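# Seat two printed parts on jig pins, or press CALL

## Task

This is the final kit of the day. Fit both loose printed parts onto their pins in the jig, matching the drawing. If the kit turns out to be one that should not be assembled, do this instead: with a closed gripper, coming from above, push the blue CALL button fully down and keep it there for one second, without touching any kit part, the jig or the drawing. If you do assemble, do not touch CALL.

## Robot and tools

Robot: two arms, left_arm and right_arm, each ending in a two-finger gripper. Everything is reported and commanded in the scene frame. Its origin is at table-top height, halfway between the arms' nominal bases. +z points up, +x points out over the table, and left_arm sits on the +y side. Arm names do not match image left or right. Calibrated bases: left_arm at (-0.047, +0.247, +0.039) m, quat_wxyz (+1.000, 0, 0, +0.009); right_arm at (+0.004, -0.354, +0.044) m, quat_wxyz (+1.000, 0, 0, -0.014). Reported hand poses can be off by a few centimetres, more at long reach.

Gripper axes: the fingers point along the gripper's +z and open and close along its y. end_effector_position is the point between the pads, roughly 1 cm short of the fingertips.

Row layout (used by execute_actions and move): 16 numbers covering both arms, even when only one moves. First left_arm: x, y, z in metres, then qw, qx, qy, qz (w first), then opening; then the same eight for right_arm. Position and quaternion are absolute targets in the scene frame, not offsets. Opening runs from -1 (closed) to +1 (fully open, 0.094 m). To keep an arm still, resend its whole pose and opening from the last result each call; note a 0 opening is a real command. To hold an orientation steady, repeat the same quaternion rather than copying the drifting reported one.

execute_actions: argument actions is a list of up to 15 actions; each action is a list of up to 15 rows, one per 1/30 s step; a short action repeats its final row for the remaining steps. An action is rejected for both arms if any target lies more than 0.6 m from that gripper's current position along any of the gripper's own axes; the whole call is rejected if the first action fails this against the latest reported state, or if any action is malformed. Optional cameras: names, ["all"], or []; images appear only when asked or when actions is empty. An empty actions list returns a full report.

move: argument target is one row or a list of up to 15 rows, with no 0.6 m limit. Each gripper travels a straight line from its Hand target; all arms finish together; total time is capped at 10 s, after which it stops short. speed in m/s (0.002 to 4.3, default 0.25; turning up to twice that in rad/s), one value or one per target. blend in metres rounds corners in a list; 0 means stop at each. opening_speed (0.2 or more, per second on the -1..+1 scale) closes fingers gradually. grip_force in newtons per pad, 10 to 50, one value or one per arm; it persists, starts at full, and lower values close slowly (about 4 s at 40, 16 s at 10). blocking=false returns after about 0.5 s while motion continues; a new move takes over from the current point. Moves do not avoid obstacles or the other arm. Grippers lag and overshoot, worse when fast or with a near-straight arm. Keep paths away from an arm's own base, which can flip its shoulder. The result adds a move: line with the ending (done, off_target, moving, held, fault) and limits (paced = pose clipped, held = steps withheld). done means at rest within 10 mm and 2 degrees; neither done nor off_target tells you about contact.

wait: seconds 0 to 10; arms keep their last command; a running move continues and may end it early. stop: brakes a running move. zoom_image: camera (cam_high, cam_over, cam_left_wrist, cam_right_wrist) and region [x0, y0, x1, y1] in pixels from the top-left, at most 504 by 504, on the latest image. finished_scene ends the attempt permanently; the goal must hold with the robot released.

Motion details: each step the commanded orientation is clipped to within 40 degrees of the measured one, and position takes priority. One action may fall short; check Hand target and send the remainder next. Friction and load can leave the gripper a few centimetres off in free air. Near the first joint's axis a tiny hand move can swing the arm. Joint ranges (rad): waist -2.880..2.880, shoulder 0..3.142, elbow 0..3.019 (straight 2.964), wrist pitch -1.693..1.571, wrist yaw -1.571..1.571, wrist roll -2.094..2.094.

Result lines: positions and quaternions of each gripper; grip_measured on the opening scale (empty reads up to ~2.5 mm wide; on a hard part up to ~3 mm narrow, less accurate on small or round parts); Joint positions with the gripper width in metres last; joint torques in joint order, including gravity, with offsets and noise, numbers 3 and 4 wrapping at ±28 N m; Joint velocities (omitted when all are noise); Tool commands; motor temperatures. Grip force rises about 1 N per 0.001 below first contact, then jumps to the limit near 20 N; release by commanding well above grip_measured.

Avoid: dropping parts, releasing parts while moving, fast impacts, hard pushes, anything leaving the table, contact between the two arms (grippers and wrist cameras are not protected), and closing one gripper on the other's fingers. Heat builds from holding loads, stretched poses or pushing at unreachable targets; MOTOR HOT appears at 85 °C and at 100 °C the arm goes limp for 30-60 s or more (OVER-TEMPERATURE FAULT), possibly without warning.

Cameras (672x504): cam_high, cam_over, cam_left_wrist, cam_right_wrist, pinhole with radial distortion.

Each tool is called after "Call:" by a JSON object that holds its "fn" and its "kwargs", one argument or row to a line.

## Session

Call:
{"fn": "execute_actions", "kwargs": {
  "actions": []
}}

Scene clock: 0.00 s.
left_arm: end_effector_position=(+0.4311, +0.3705, +0.3585) grip_measured=+1.000 end_effector_quat_wxyz=(+0.565, -0.144, +0.810, +0.060) | right_arm: end_effector_position=(+0.4656, -0.6170, +0.3778) grip_measured=+1.000 end_effector_quat_wxyz=(+0.671, +0.010, +0.722, -0.167)
Joint positions: left_arm=[0.223 1.042 0.821 -0.142 -0.038 -0.085 0.094] | right_arm=[-0.611 1.196 0.755 0.394 -0.383 -0.247 0.094]
Joint velocities: within noise
Joint torques (N m): no reading
Motor temperatures (°C): left_arm=[28 28 27 29 29 26 28] | right_arm=[28 28 30 27 28 28 29]
Heat: left arm: hottest wrist pitch 29 °C; right arm: hottest elbow 30 °C.
Hand target: left_arm +0.4357, +0.3717, +0.3730; +0.575, -0.143, +0.803, +0.060 | right_arm +0.4690, -0.6195, +0.3999; +0.684, +0.004, +0.709, -0.176
Tool commands: left_gripper/opening=+1.0 right_gripper/opening=+1.0

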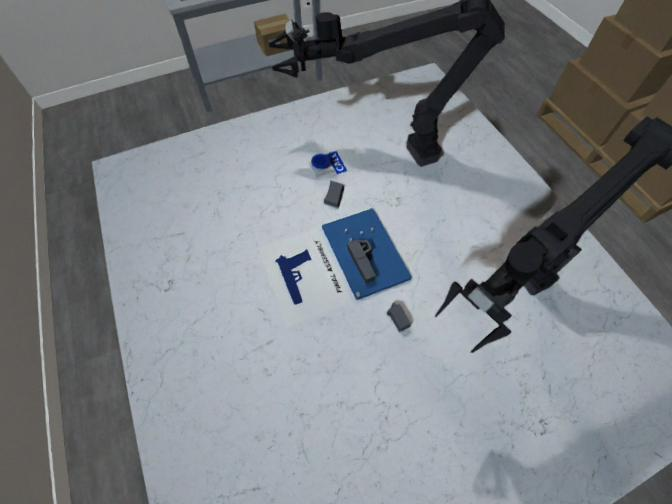

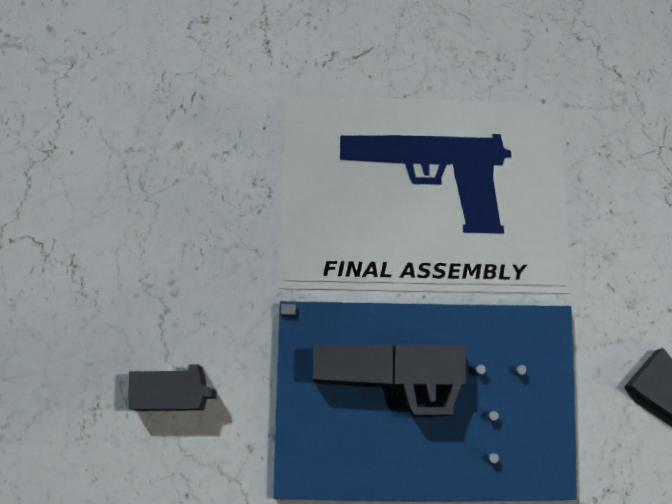

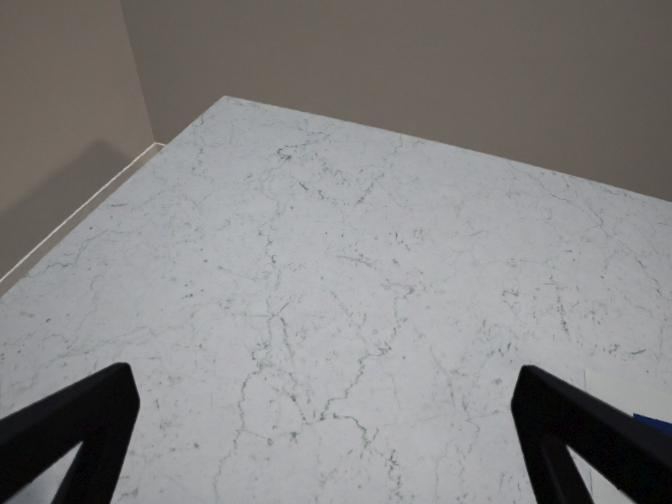

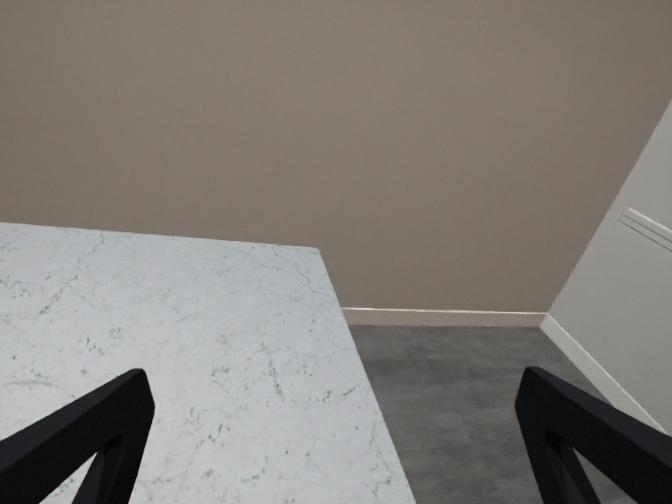

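Call:
{"fn": "move", "kwargs": {
  "target": [0.4357,0.3717,0.373,0.575,-0.143,0.803,0.06,1,0.34,-0.43,0.26,0,0,1,0,-1],
  "speed": 0.6,
  "cameras": ["cam_high","cam_right_wrist"]
}}

Scene clock: 21.70 s.
left_arm: end_effector_position=(+0.4311, +0.3705, +0.3585) grip_measured=+1.000 end_effector_quat_wxyz=(+0.565, -0.144, +0.810, +0.060) | right_arm: end_effector_position=(+0.3255, -0.4294, +0.2429) grip_measured=-0.986 end_effector_quat_wxyz=(-0.015, -0.005, +1.000, +0.003)
Joint positions: left_arm=[0.223 1.042 0.821 -0.142 -0.038 -0.085 0.094] | right_arm=[-0.2 1.235 1.067 -1.434 0.002 -0.239 0.001]
Joint torques (N m): left_arm=[0.67 -6.65 11.32 2.45 0.01 0.02] | right_arm=[1.26 -4.19 12.97 -0.21 -0.27 0.01]
Motor temperatures (°C): left_arm=[28 28 33 29 29 26 28] | right_arm=[28 28 35 28 28 28 29]
Heat: left arm: hottest elbow 33 °C; right arm: hottest elbow 35 °C.
Hand target: left_arm +0.4353, +0.3717, +0.3730; +0.575, -0.143, +0.803, +0.060 | right_arm +0.3393, -0.4300, +0.2598; +0.000, +0.000, +1.000, +0.000
Off the commanded pose: left_arm 0.015 m, 1 deg | right_arm 0.022 m, 2 deg.
move: off_target (left_arm, right_arm)
Images, in order (width x height): cam_high 672x504, cam_right_wrist 672x504.

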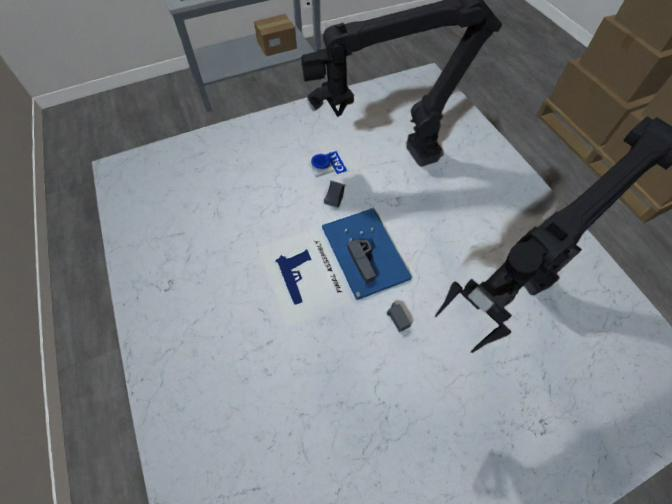

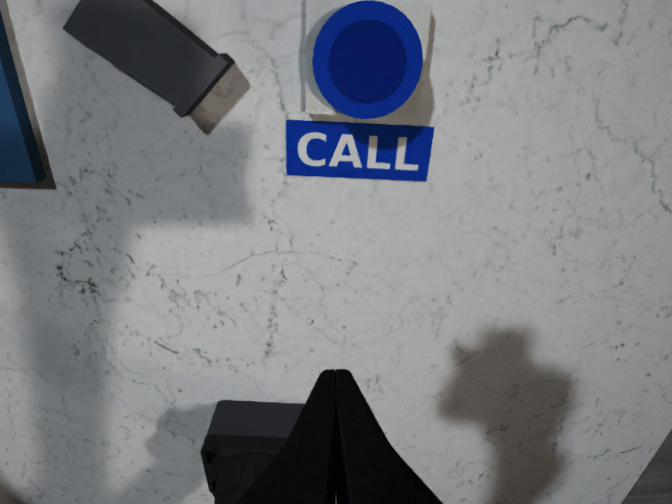

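Call:
{"fn": "move", "kwargs": {
  "target": [0.4357,0.3717,0.373,0.575,-0.143,0.803,0.06,1,0.44,-0.44,0.24,0,0,1,0,-1],
  "speed": 0.4,
  "cameras": ["cam_high","cam_right_wrist"]
}}

Scene clock: 29.03 s.
left_arm: end_effector_position=(+0.4311, +0.3705, +0.3585) grip_measured=+1.000 end_effector_quat_wxyz=(+0.565, -0.144, +0.810, +0.060) | right_arm: end_effector_position=(+0.4211, -0.4397, +0.2240) grip_measured=-0.986 end_effector_quat_wxyz=(-0.024, -0.004, +1.000, +0.005)
Joint positions: left_arm=[0.223 1.042 0.821 -0.142 -0.038 -0.085 0.094] | right_arm=[-0.173 1.506 1.281 -1.394 0.001 -0.21 0.001]
Joint torques (N m): left_arm=[0.67 -6.77 11.19 2.66 0.05 0.05] | right_arm=[1.38 -8 12.7 0.49 -0.22 -0.01]
Heat: left arm: hottest elbow 35 °C; right arm: hottest elbow 36 °C.
Hand target: left_arm +0.4353, +0.3717, +0.3730; +0.575, -0.143, +0.803, +0.060 | right_arm +0.4391, -0.4399, +0.2403; +0.000, +0.000, +1.000, +0.000
Off the commanded pose: left_arm 0.015 m, 1 deg | right_arm 0.025 m, 3 deg.
move: off_target (left_arm, right_arm)
Images, in order (width x height): cam_high 672x504, cam_right_wrist 672x504.

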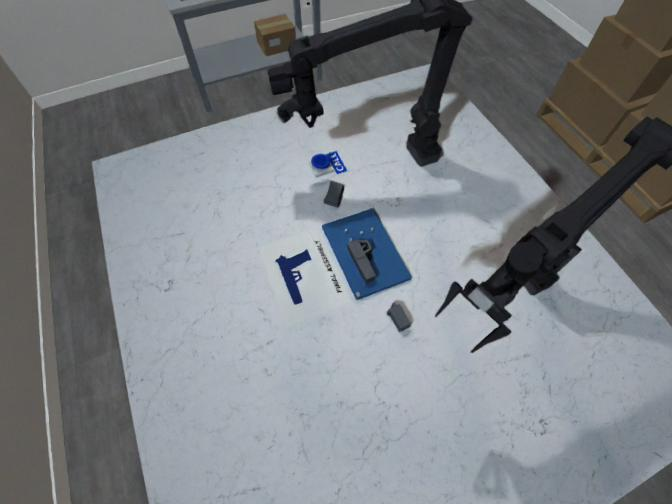

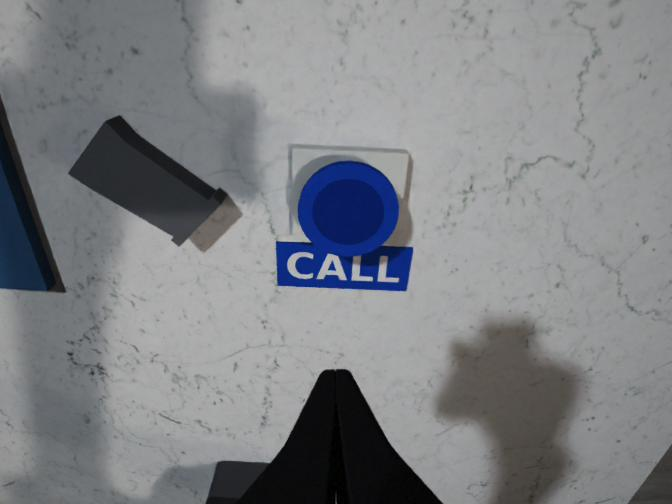

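Call:
{"fn": "move", "kwargs": {
  "target": [0.4357,0.3717,0.373,0.575,-0.143,0.803,0.06,1,0.51,-0.447,0.16,0.022,0,1,0,-1],
  "speed": 0.3,
  "cameras": ["cam_high","cam_right_wrist"]
}}

Scene clock: 37.20 s.
left_arm: end_effector_position=(+0.4311, +0.3705, +0.3585) grip_measured=+1.000 end_effector_quat_wxyz=(+0.565, -0.144, +0.810, +0.060) | right_arm: end_effector_position=(+0.4868, -0.4474, +0.1431) grip_measured=-0.986 end_effector_quat_wxyz=(-0.008, -0.004, +1.000, +0.005)
Joint positions: left_arm=[0.223 1.042 0.821 -0.142 -0.038 -0.085 0.094] | right_arm=[-0.164 1.717 1.318 -1.189 -0.007 -0.2 0.001]
Joint torques (N m): left_arm=[0.09 -6.83 11.18 2.58 0.05 0.05] | right_arm=[1.49 -11.11 11.9 0.99 -0.26 0]
Heat: left arm: hottest elbow 36 °C; right arm: hottest elbow 37 °C.
Hand target: left_arm +0.4353, +0.3717, +0.3730; +0.575, -0.143, +0.803, +0.060 | right_arm +0.5088, -0.4467, +0.1605; +0.022, +0.000, +1.000, +0.000
Off the commanded pose: left_arm 0.015 m, 1 deg | right_arm 0.029 m, 4 deg.
move: off_target (left_arm, right_arm)
Images, in order (width x height): cam_high 672x504, cam_right_wrist 672x504.

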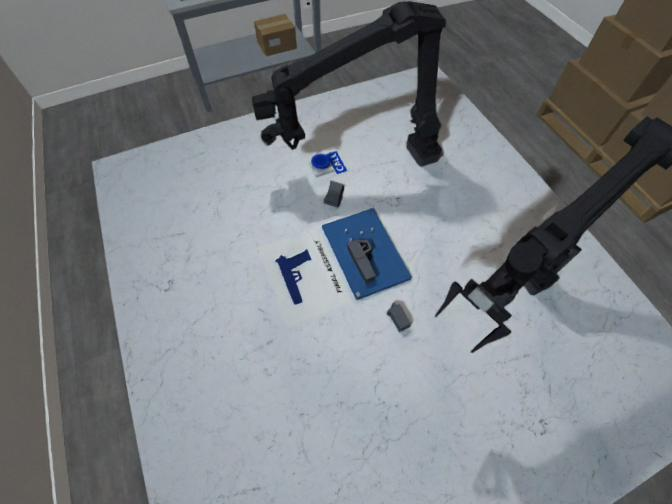

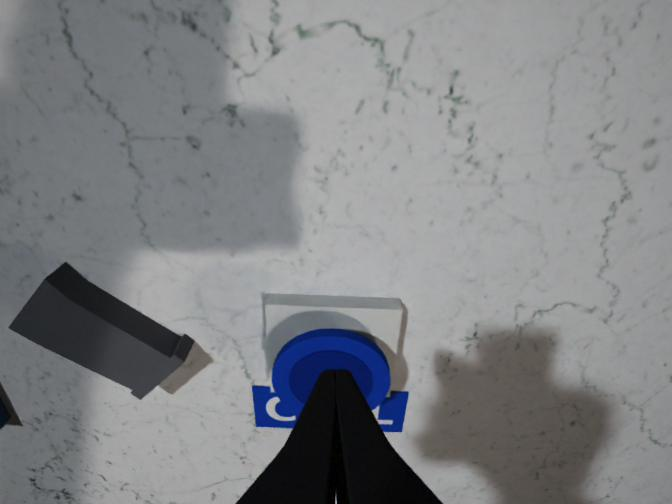

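Call:
{"fn": "move", "kwargs": {
  "target": [0.4357,0.3717,0.373,0.575,-0.143,0.803,0.06,1,0.42,-0.444,0.125,0.022,0,1,0,-1],
  "speed": 0.3,
  "cameras": ["cam_high","cam_right_wrist"]
}}

Scene clock: 60.60 s.
left_arm: end_effector_position=(+0.4311, +0.3705, +0.3585) grip_measured=+1.000 end_effector_quat_wxyz=(+0.565, -0.144, +0.810, +0.060) | right_arm: end_effector_position=(+0.4147, -0.4393, +0.1145) grip_measured=-0.986 end_effector_quat_wxyz=(+0.002, +0.003, +1.000, +0.003)
Joint positions: left_arm=[0.223 1.042 0.821 -0.142 -0.038 -0.085 0.094] | right_arm=[-0.178 1.567 1.042 -1.045 -0.007 -0.2 0.001]
Joint torques (N m): left_arm=[0.56 -6.83 11.26 2.73 0.03 0.04] | right_arm=[-0.09 -10.11 7.8 1.11 -0.25 -0.32]
Motor temperatures (°C): left_arm=[28 29 38 29 29 26 28] | right_arm=[28 31 42 27 28 28 30]
Heat: left arm: hottest elbow 38 °C; right arm: hottest elbow 42 °C.
Hand target: left_arm +0.4353, +0.3717, +0.3730; +0.575, -0.143, +0.803, +0.060 | right_arm +0.4199, -0.4440, +0.1251; +0.022, +0.000, +1.000, +0.000
Off the commanded pose: left_arm 0.015 m, 1 deg | right_arm 0.013 m, 2 deg.
move: off_target (left_arm, right_arm)
Images, in order (width x height): cam_high 672x504, cam_right_wrist 672x504.

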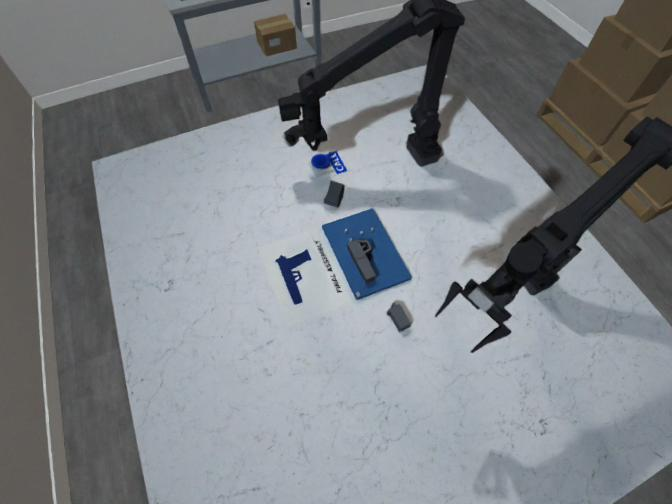

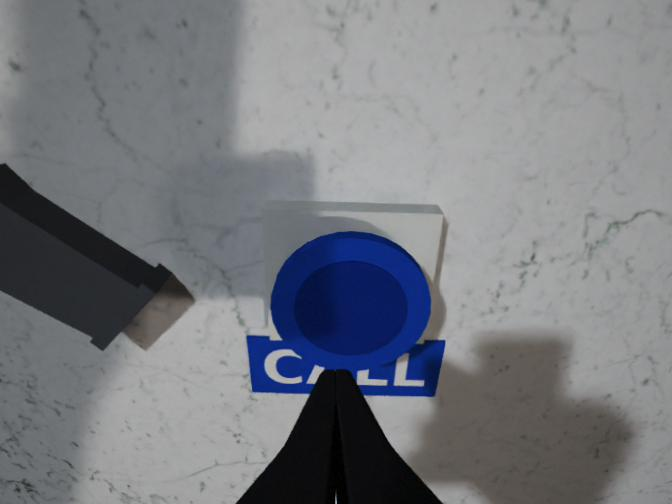

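Call:
{"fn": "move", "kwargs": {
  "target": [0.4357,0.3717,0.373,0.575,-0.143,0.803,0.06,1,0.402,-0.450,0.095,0.01,0,1,0,-1],
  "speed": 0.15,
  "cameras": ["cam_high","cam_right_wrist"]
}}

Scene clock: 69.83 s.
left_arm: end_effector_position=(+0.4311, +0.3705, +0.3585) grip_measured=+1.000 end_effector_quat_wxyz=(+0.565, -0.144, +0.810, +0.060) | right_arm: end_effector_position=(+0.3970, -0.4451, +0.0915) grip_measured=-0.986 end_effector_quat_wxyz=(-0.002, +0.004, +1.000, +0.003)
Joint positions: left_arm=[0.223 1.042 0.821 -0.142 -0.038 -0.085 0.094] | right_arm=[-0.201 1.567 0.972 -0.981 -0.006 -0.221 0.001]
Joint torques (N m): left_arm=[0.03 -6.77 11.37 2.7 0.04 0.02] | right_arm=[-0.15 -8.47 7.57 1.07 -0.1 -0.34]
Heat: left arm: hottest elbow 39 °C; right arm: hottest elbow 42 °C.
Hand target: left_arm +0.4353, +0.3717, +0.3730; +0.575, -0.143, +0.803, +0.060 | right_arm +0.4018, -0.4500, +0.0951; +0.010, +0.000, +1.000, +0.000
Off the commanded pose: left_arm 0.015 m, 1 deg | right_arm 0.008 m, 1 deg.
move: off_target (left_arm)
Images, in order (width x height): cam_high 672x504, cam_right_wrist 672x504.

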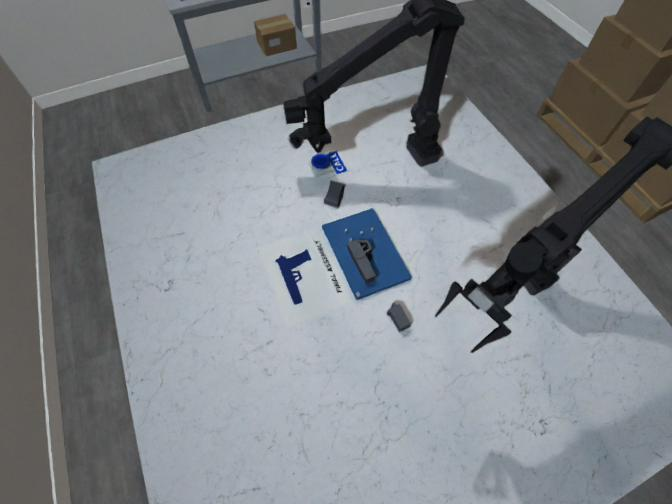

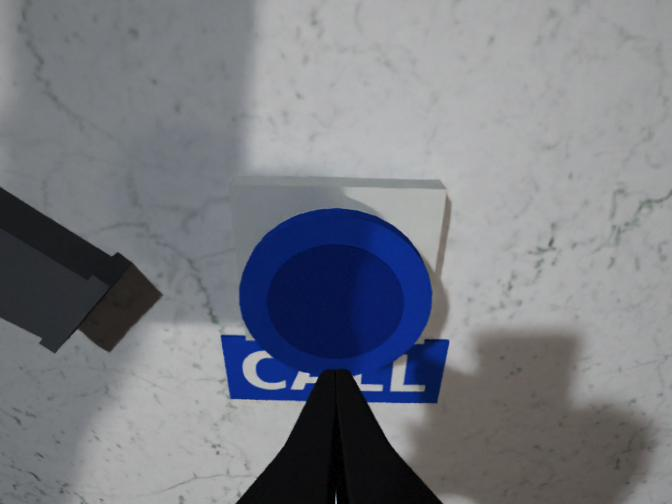

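Call:
{"fn": "move", "kwargs": {
  "target": [0.4357,0.3717,0.373,0.575,-0.143,0.803,0.06,1,0.403,-0.450,0.07,0.005,0,1,0,-1],
  "speed": 0.1,
  "cameras": ["cam_high","cam_right_wrist"]
}}

Scene clock: 80.70 s.
left_arm: end_effector_position=(+0.4311, +0.3705, +0.3585) grip_measured=+1.000 end_effector_quat_wxyz=(+0.565, -0.144, +0.810, +0.060) | right_arm: end_effector_position=(+0.3989, -0.4458, +0.0728) grip_measured=-0.986 end_effector_quat_wxyz=(+0.001, +0.004, +1.000, +0.002)
Joint positions: left_arm=[0.223 1.042 0.821 -0.142 -0.038 -0.085 0.094] | right_arm=[-0.201 1.599 0.951 -0.922 -0.004 -0.221 0.001]
Joint torques (N m): left_arm=[0.26 -7.06 11.17 2.61 0.05 0.02] | right_arm=[0.09 -7.3 7.43 1.02 -0.08 -0.31]
Heat: left arm: hottest elbow 40 °C; right arm: hottest elbow 40 °C.
Hand target: left_arm +0.4353, +0.3717, +0.3730; +0.575, -0.143, +0.803, +0.060 | right_arm +0.4029, -0.4501, +0.0701; +0.005, +0.000, +1.000, +0.000
Off the commanded pose: left_arm 0.015 m, 1 deg | right_arm 0.007 m, 1 deg.
move: off_target (left_arm)
Images, in order (width x height): cam_high 672x504, cam_right_wrist 672x504.

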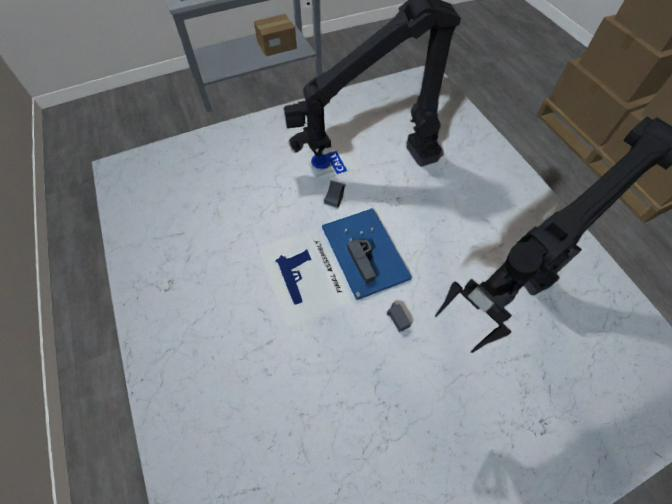

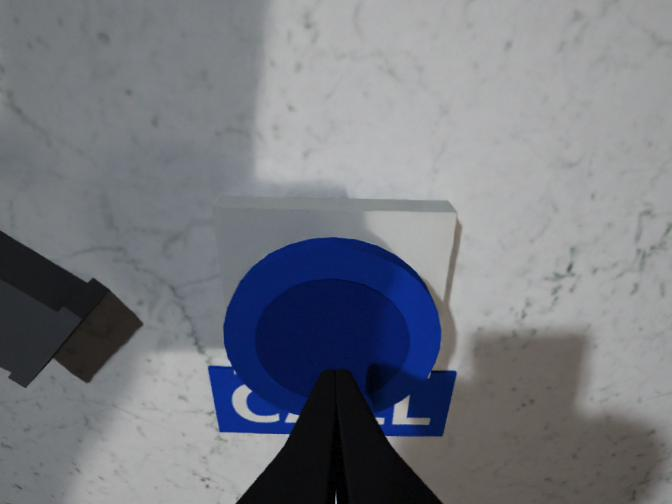

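Call:
{"fn": "move", "kwargs": {
  "target": [0.4357,0.3717,0.373,0.575,-0.143,0.803,0.06,1,0.403,-0.450,0.048,0,0,1,0,-1],
  "speed": 0.06,
  "cameras": ["cam_high","cam_right_wrist"]
}}

Scene clock: 86.10 s.
left_arm: end_effector_position=(+0.4311, +0.3705, +0.3585) grip_measured=+1.000 end_effector_quat_wxyz=(+0.565, -0.144, +0.810, +0.060) | right_arm: end_effector_position=(+0.3992, -0.4463, +0.0514) grip_measured=-0.986 end_effector_quat_wxyz=(-0.003, +0.004, +1.000, +0.002)
Joint positions: left_arm=[0.223 1.042 0.821 -0.142 -0.038 -0.085 0.094] | right_arm=[-0.201 1.643 0.936 -0.871 -0.002 -0.221 0.001]
Joint torques (N m): left_arm=[0.21 -6.53 11.19 2.74 0.05 0.04] | right_arm=[0.15 -7.53 7.01 1.09 -0.08 -0.3]
Heat: left arm: hottest elbow 40 °C; right arm: hottest elbow 39 °C.
Hand target: left_arm +0.4353, +0.3717, +0.3730; +0.575, -0.143, +0.803, +0.060 | right_arm +0.4028, -0.4500, +0.0480; +0.000, +0.000, +1.000, +0.000
Off the commanded pose: left_arm 0.015 m, 1 deg | right_arm 0.006 m, 1 deg.
move: off_target (left_arm)
Images, in order (width x height): cam_high 672x504, cam_right_wrist 672x504.

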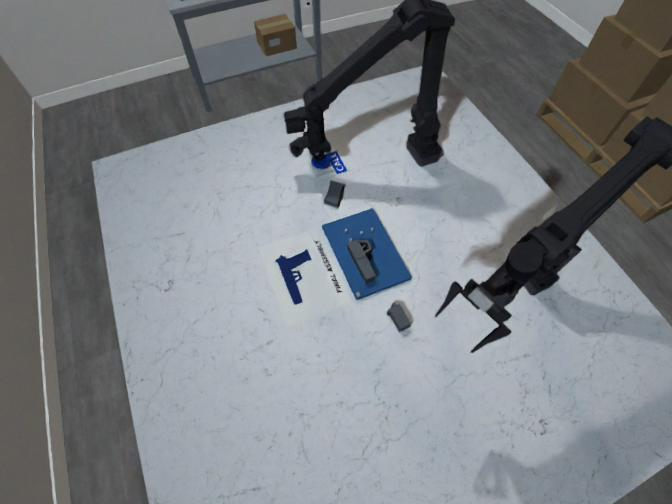

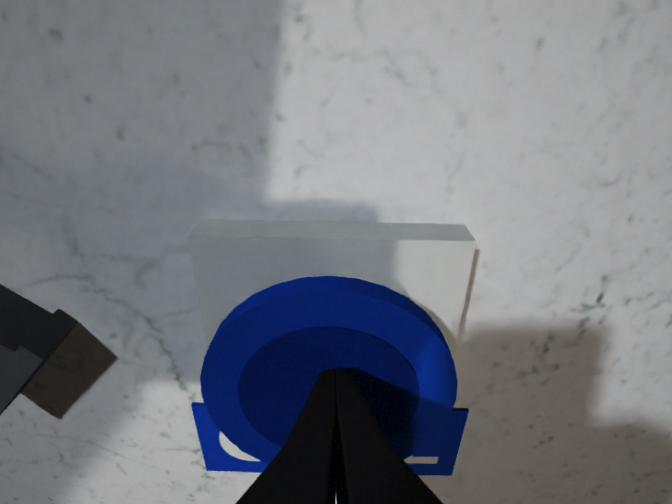

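Call:
{"fn": "move", "kwargs": {
  "target": [0.4357,0.3717,0.373,0.575,-0.143,0.803,0.06,1,0.399,-0.450,0.024,0,0,1,0,-1],
  "speed": 0.05,
  "cameras": ["cam_high","cam_right_wrist"]
}}

Scene clock: 91.90 s.
left_arm: end_effector_position=(+0.4311, +0.3705, +0.3585) grip_measured=+1.000 end_effector_quat_wxyz=(+0.565, -0.144, +0.810, +0.060) | right_arm: end_effector_position=(+0.4005, -0.4466, +0.0423) grip_measured=-0.986 end_effector_quat_wxyz=(+0.008, +0.004, +1.000, -0.001)
Joint positions: left_arm=[0.223 1.042 0.821 -0.142 -0.038 -0.085 0.094] | right_arm=[-0.201 1.651 0.915 -0.819 -0.002 -0.221 0.001]
Joint torques (N m): left_arm=[0.62 -6.65 11.22 2.61 0.02 0.04] | right_arm=[-0.09 -5.42 5.97 1.87 -0.09 -0.32]
Heat: left arm: hottest elbow 41 °C; right arm: hottest elbow 39 °C.
Hand target: left_arm +0.4353, +0.3717, +0.3730; +0.575, -0.143, +0.803, +0.060 | right_arm +0.3983, -0.4498, +0.0248; +0.000, +0.000, +1.000, +0.000
Off the commanded pose: left_arm 0.015 m, 1 deg | right_arm 0.019 m, 1 deg.
move: off_target (left_arm, right_arm)
Images, in order (width x height): cam_high 672x504, cam_right_wrist 672x504.

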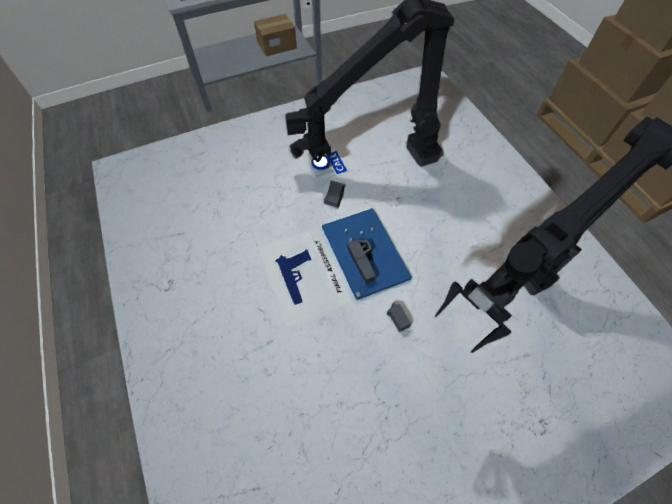

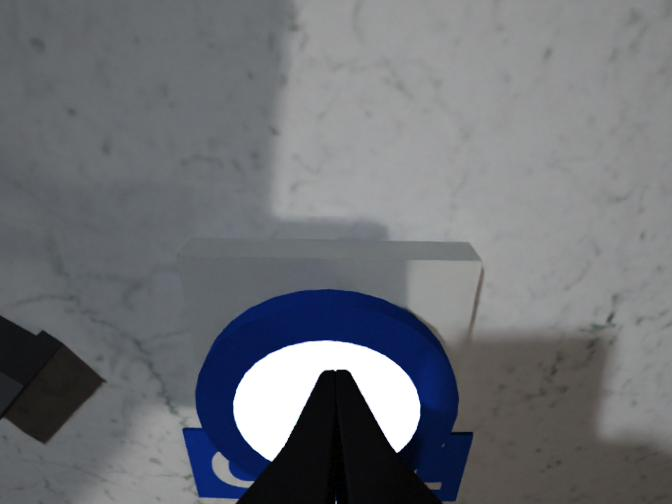

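Lit: it's pressed. Over a second will have passed; then I'll lift.

Call:
{"fn": "wait", "kwargs": {
  "seconds": 0.6,
  "cameras": ["cam_right_wrist"]
}}

Call:
{"fn": "move", "kwargs": {
  "target": [0.4357,0.3717,0.373,0.575,-0.143,0.803,0.06,1,0.403,-0.450,0.10,0,0,1,0,-1],
  "speed": 0.1,
  "cameras": ["cam_right_wrist"]
}}

Scene clock: 96.80 s.
left_arm: end_effector_position=(+0.4311, +0.3705, +0.3585) grip_measured=+1.000 end_effector_quat_wxyz=(+0.565, -0.144, +0.810, +0.060) | right_arm: end_effector_position=(+0.4003, -0.4466, +0.0422) grip_measured=-0.986 end_effector_quat_wxyz=(+0.008, +0.004, +1.000, -0.001)
Joint positions: left_arm=[0.223 1.042 0.821 -0.142 -0.038 -0.085 0.094] | right_arm=[-0.201 1.651 0.915 -0.819 -0.002 -0.221 0.001]
Joint torques (N m): left_arm=[0.56 -6.71 11.17 2.54 0.02 0.03] | right_arm=[-0.09 -5.48 5.94 1.88 -0.09 -0.32]
Heat: left arm: hottest elbow 41 °C; right arm: hottest elbow 39 °C.
Hand target: left_arm +0.4353, +0.3717, +0.3730; +0.575, -0.143, +0.803, +0.060 | right_arm +0.3981, -0.4497, +0.0247; +0.000, +0.000, +1.000, +0.000
Tool commands: left_gripper/opening=+1.0 right_gripper/opening=-1.0
Off the commanded pose: left_arm 0.015 m, 1 deg | right_arm 0.019 m, 1 deg.
wait: 0.60 s; at rest from the start
Images, in order (width x height): cam_right_wrist 672x504.

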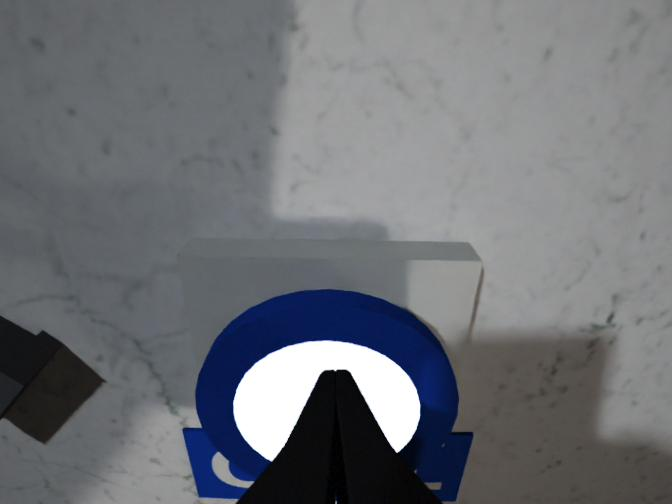

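Scene clock: 98.20 s.
left_arm: end_effector_position=(+0.4311, +0.3705, +0.3585) grip_measured=+1.000 end_effector_quat_wxyz=(+0.565, -0.144, +0.810, +0.060) | right_arm: end_effector_position=(+0.3863, -0.4434, +0.0810) grip_measured=-0.986 end_effector_quat_wxyz=(-0.022, +0.004, +1.000, +0.006)
Joint positions: left_arm=[0.223 1.042 0.821 -0.142 -0.038 -0.085 0.094] | right_arm=[-0.201 1.583 0.957 -0.99 -0.002 -0.221 0.001]
Joint torques (N m): left_arm=[0.26 -6.83 11.33 2.67 0.05 0.03] | right_arm=[0.15 -9.23 10.35 -0.14 -0.08 -0.31]
Heat: left arm: hottest elbow 41 °C; right arm: hottest elbow 39 °C.
Hand target: left_arm +0.4353, +0.3717, +0.3730; +0.575, -0.143, +0.803, +0.060 | right_arm +0.4023, -0.4499, +0.1000; +0.000, +0.000, +1.000, +0.000
Off the commanded pose: left_arm 0.015 m, 1 deg | right_arm 0.026 m, 3 deg.
move: off_target (left_arm, right_arm)
Images, in order (width x height): cam_right_wrist 672x504.

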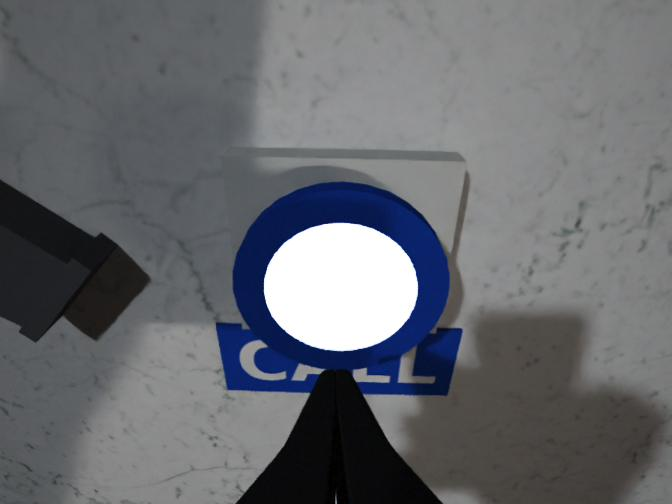

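The light stays on, so the call is registered.

Call:
{"fn": "finished_scene", "kwargs": {

}}

The scene is finished: the task was done.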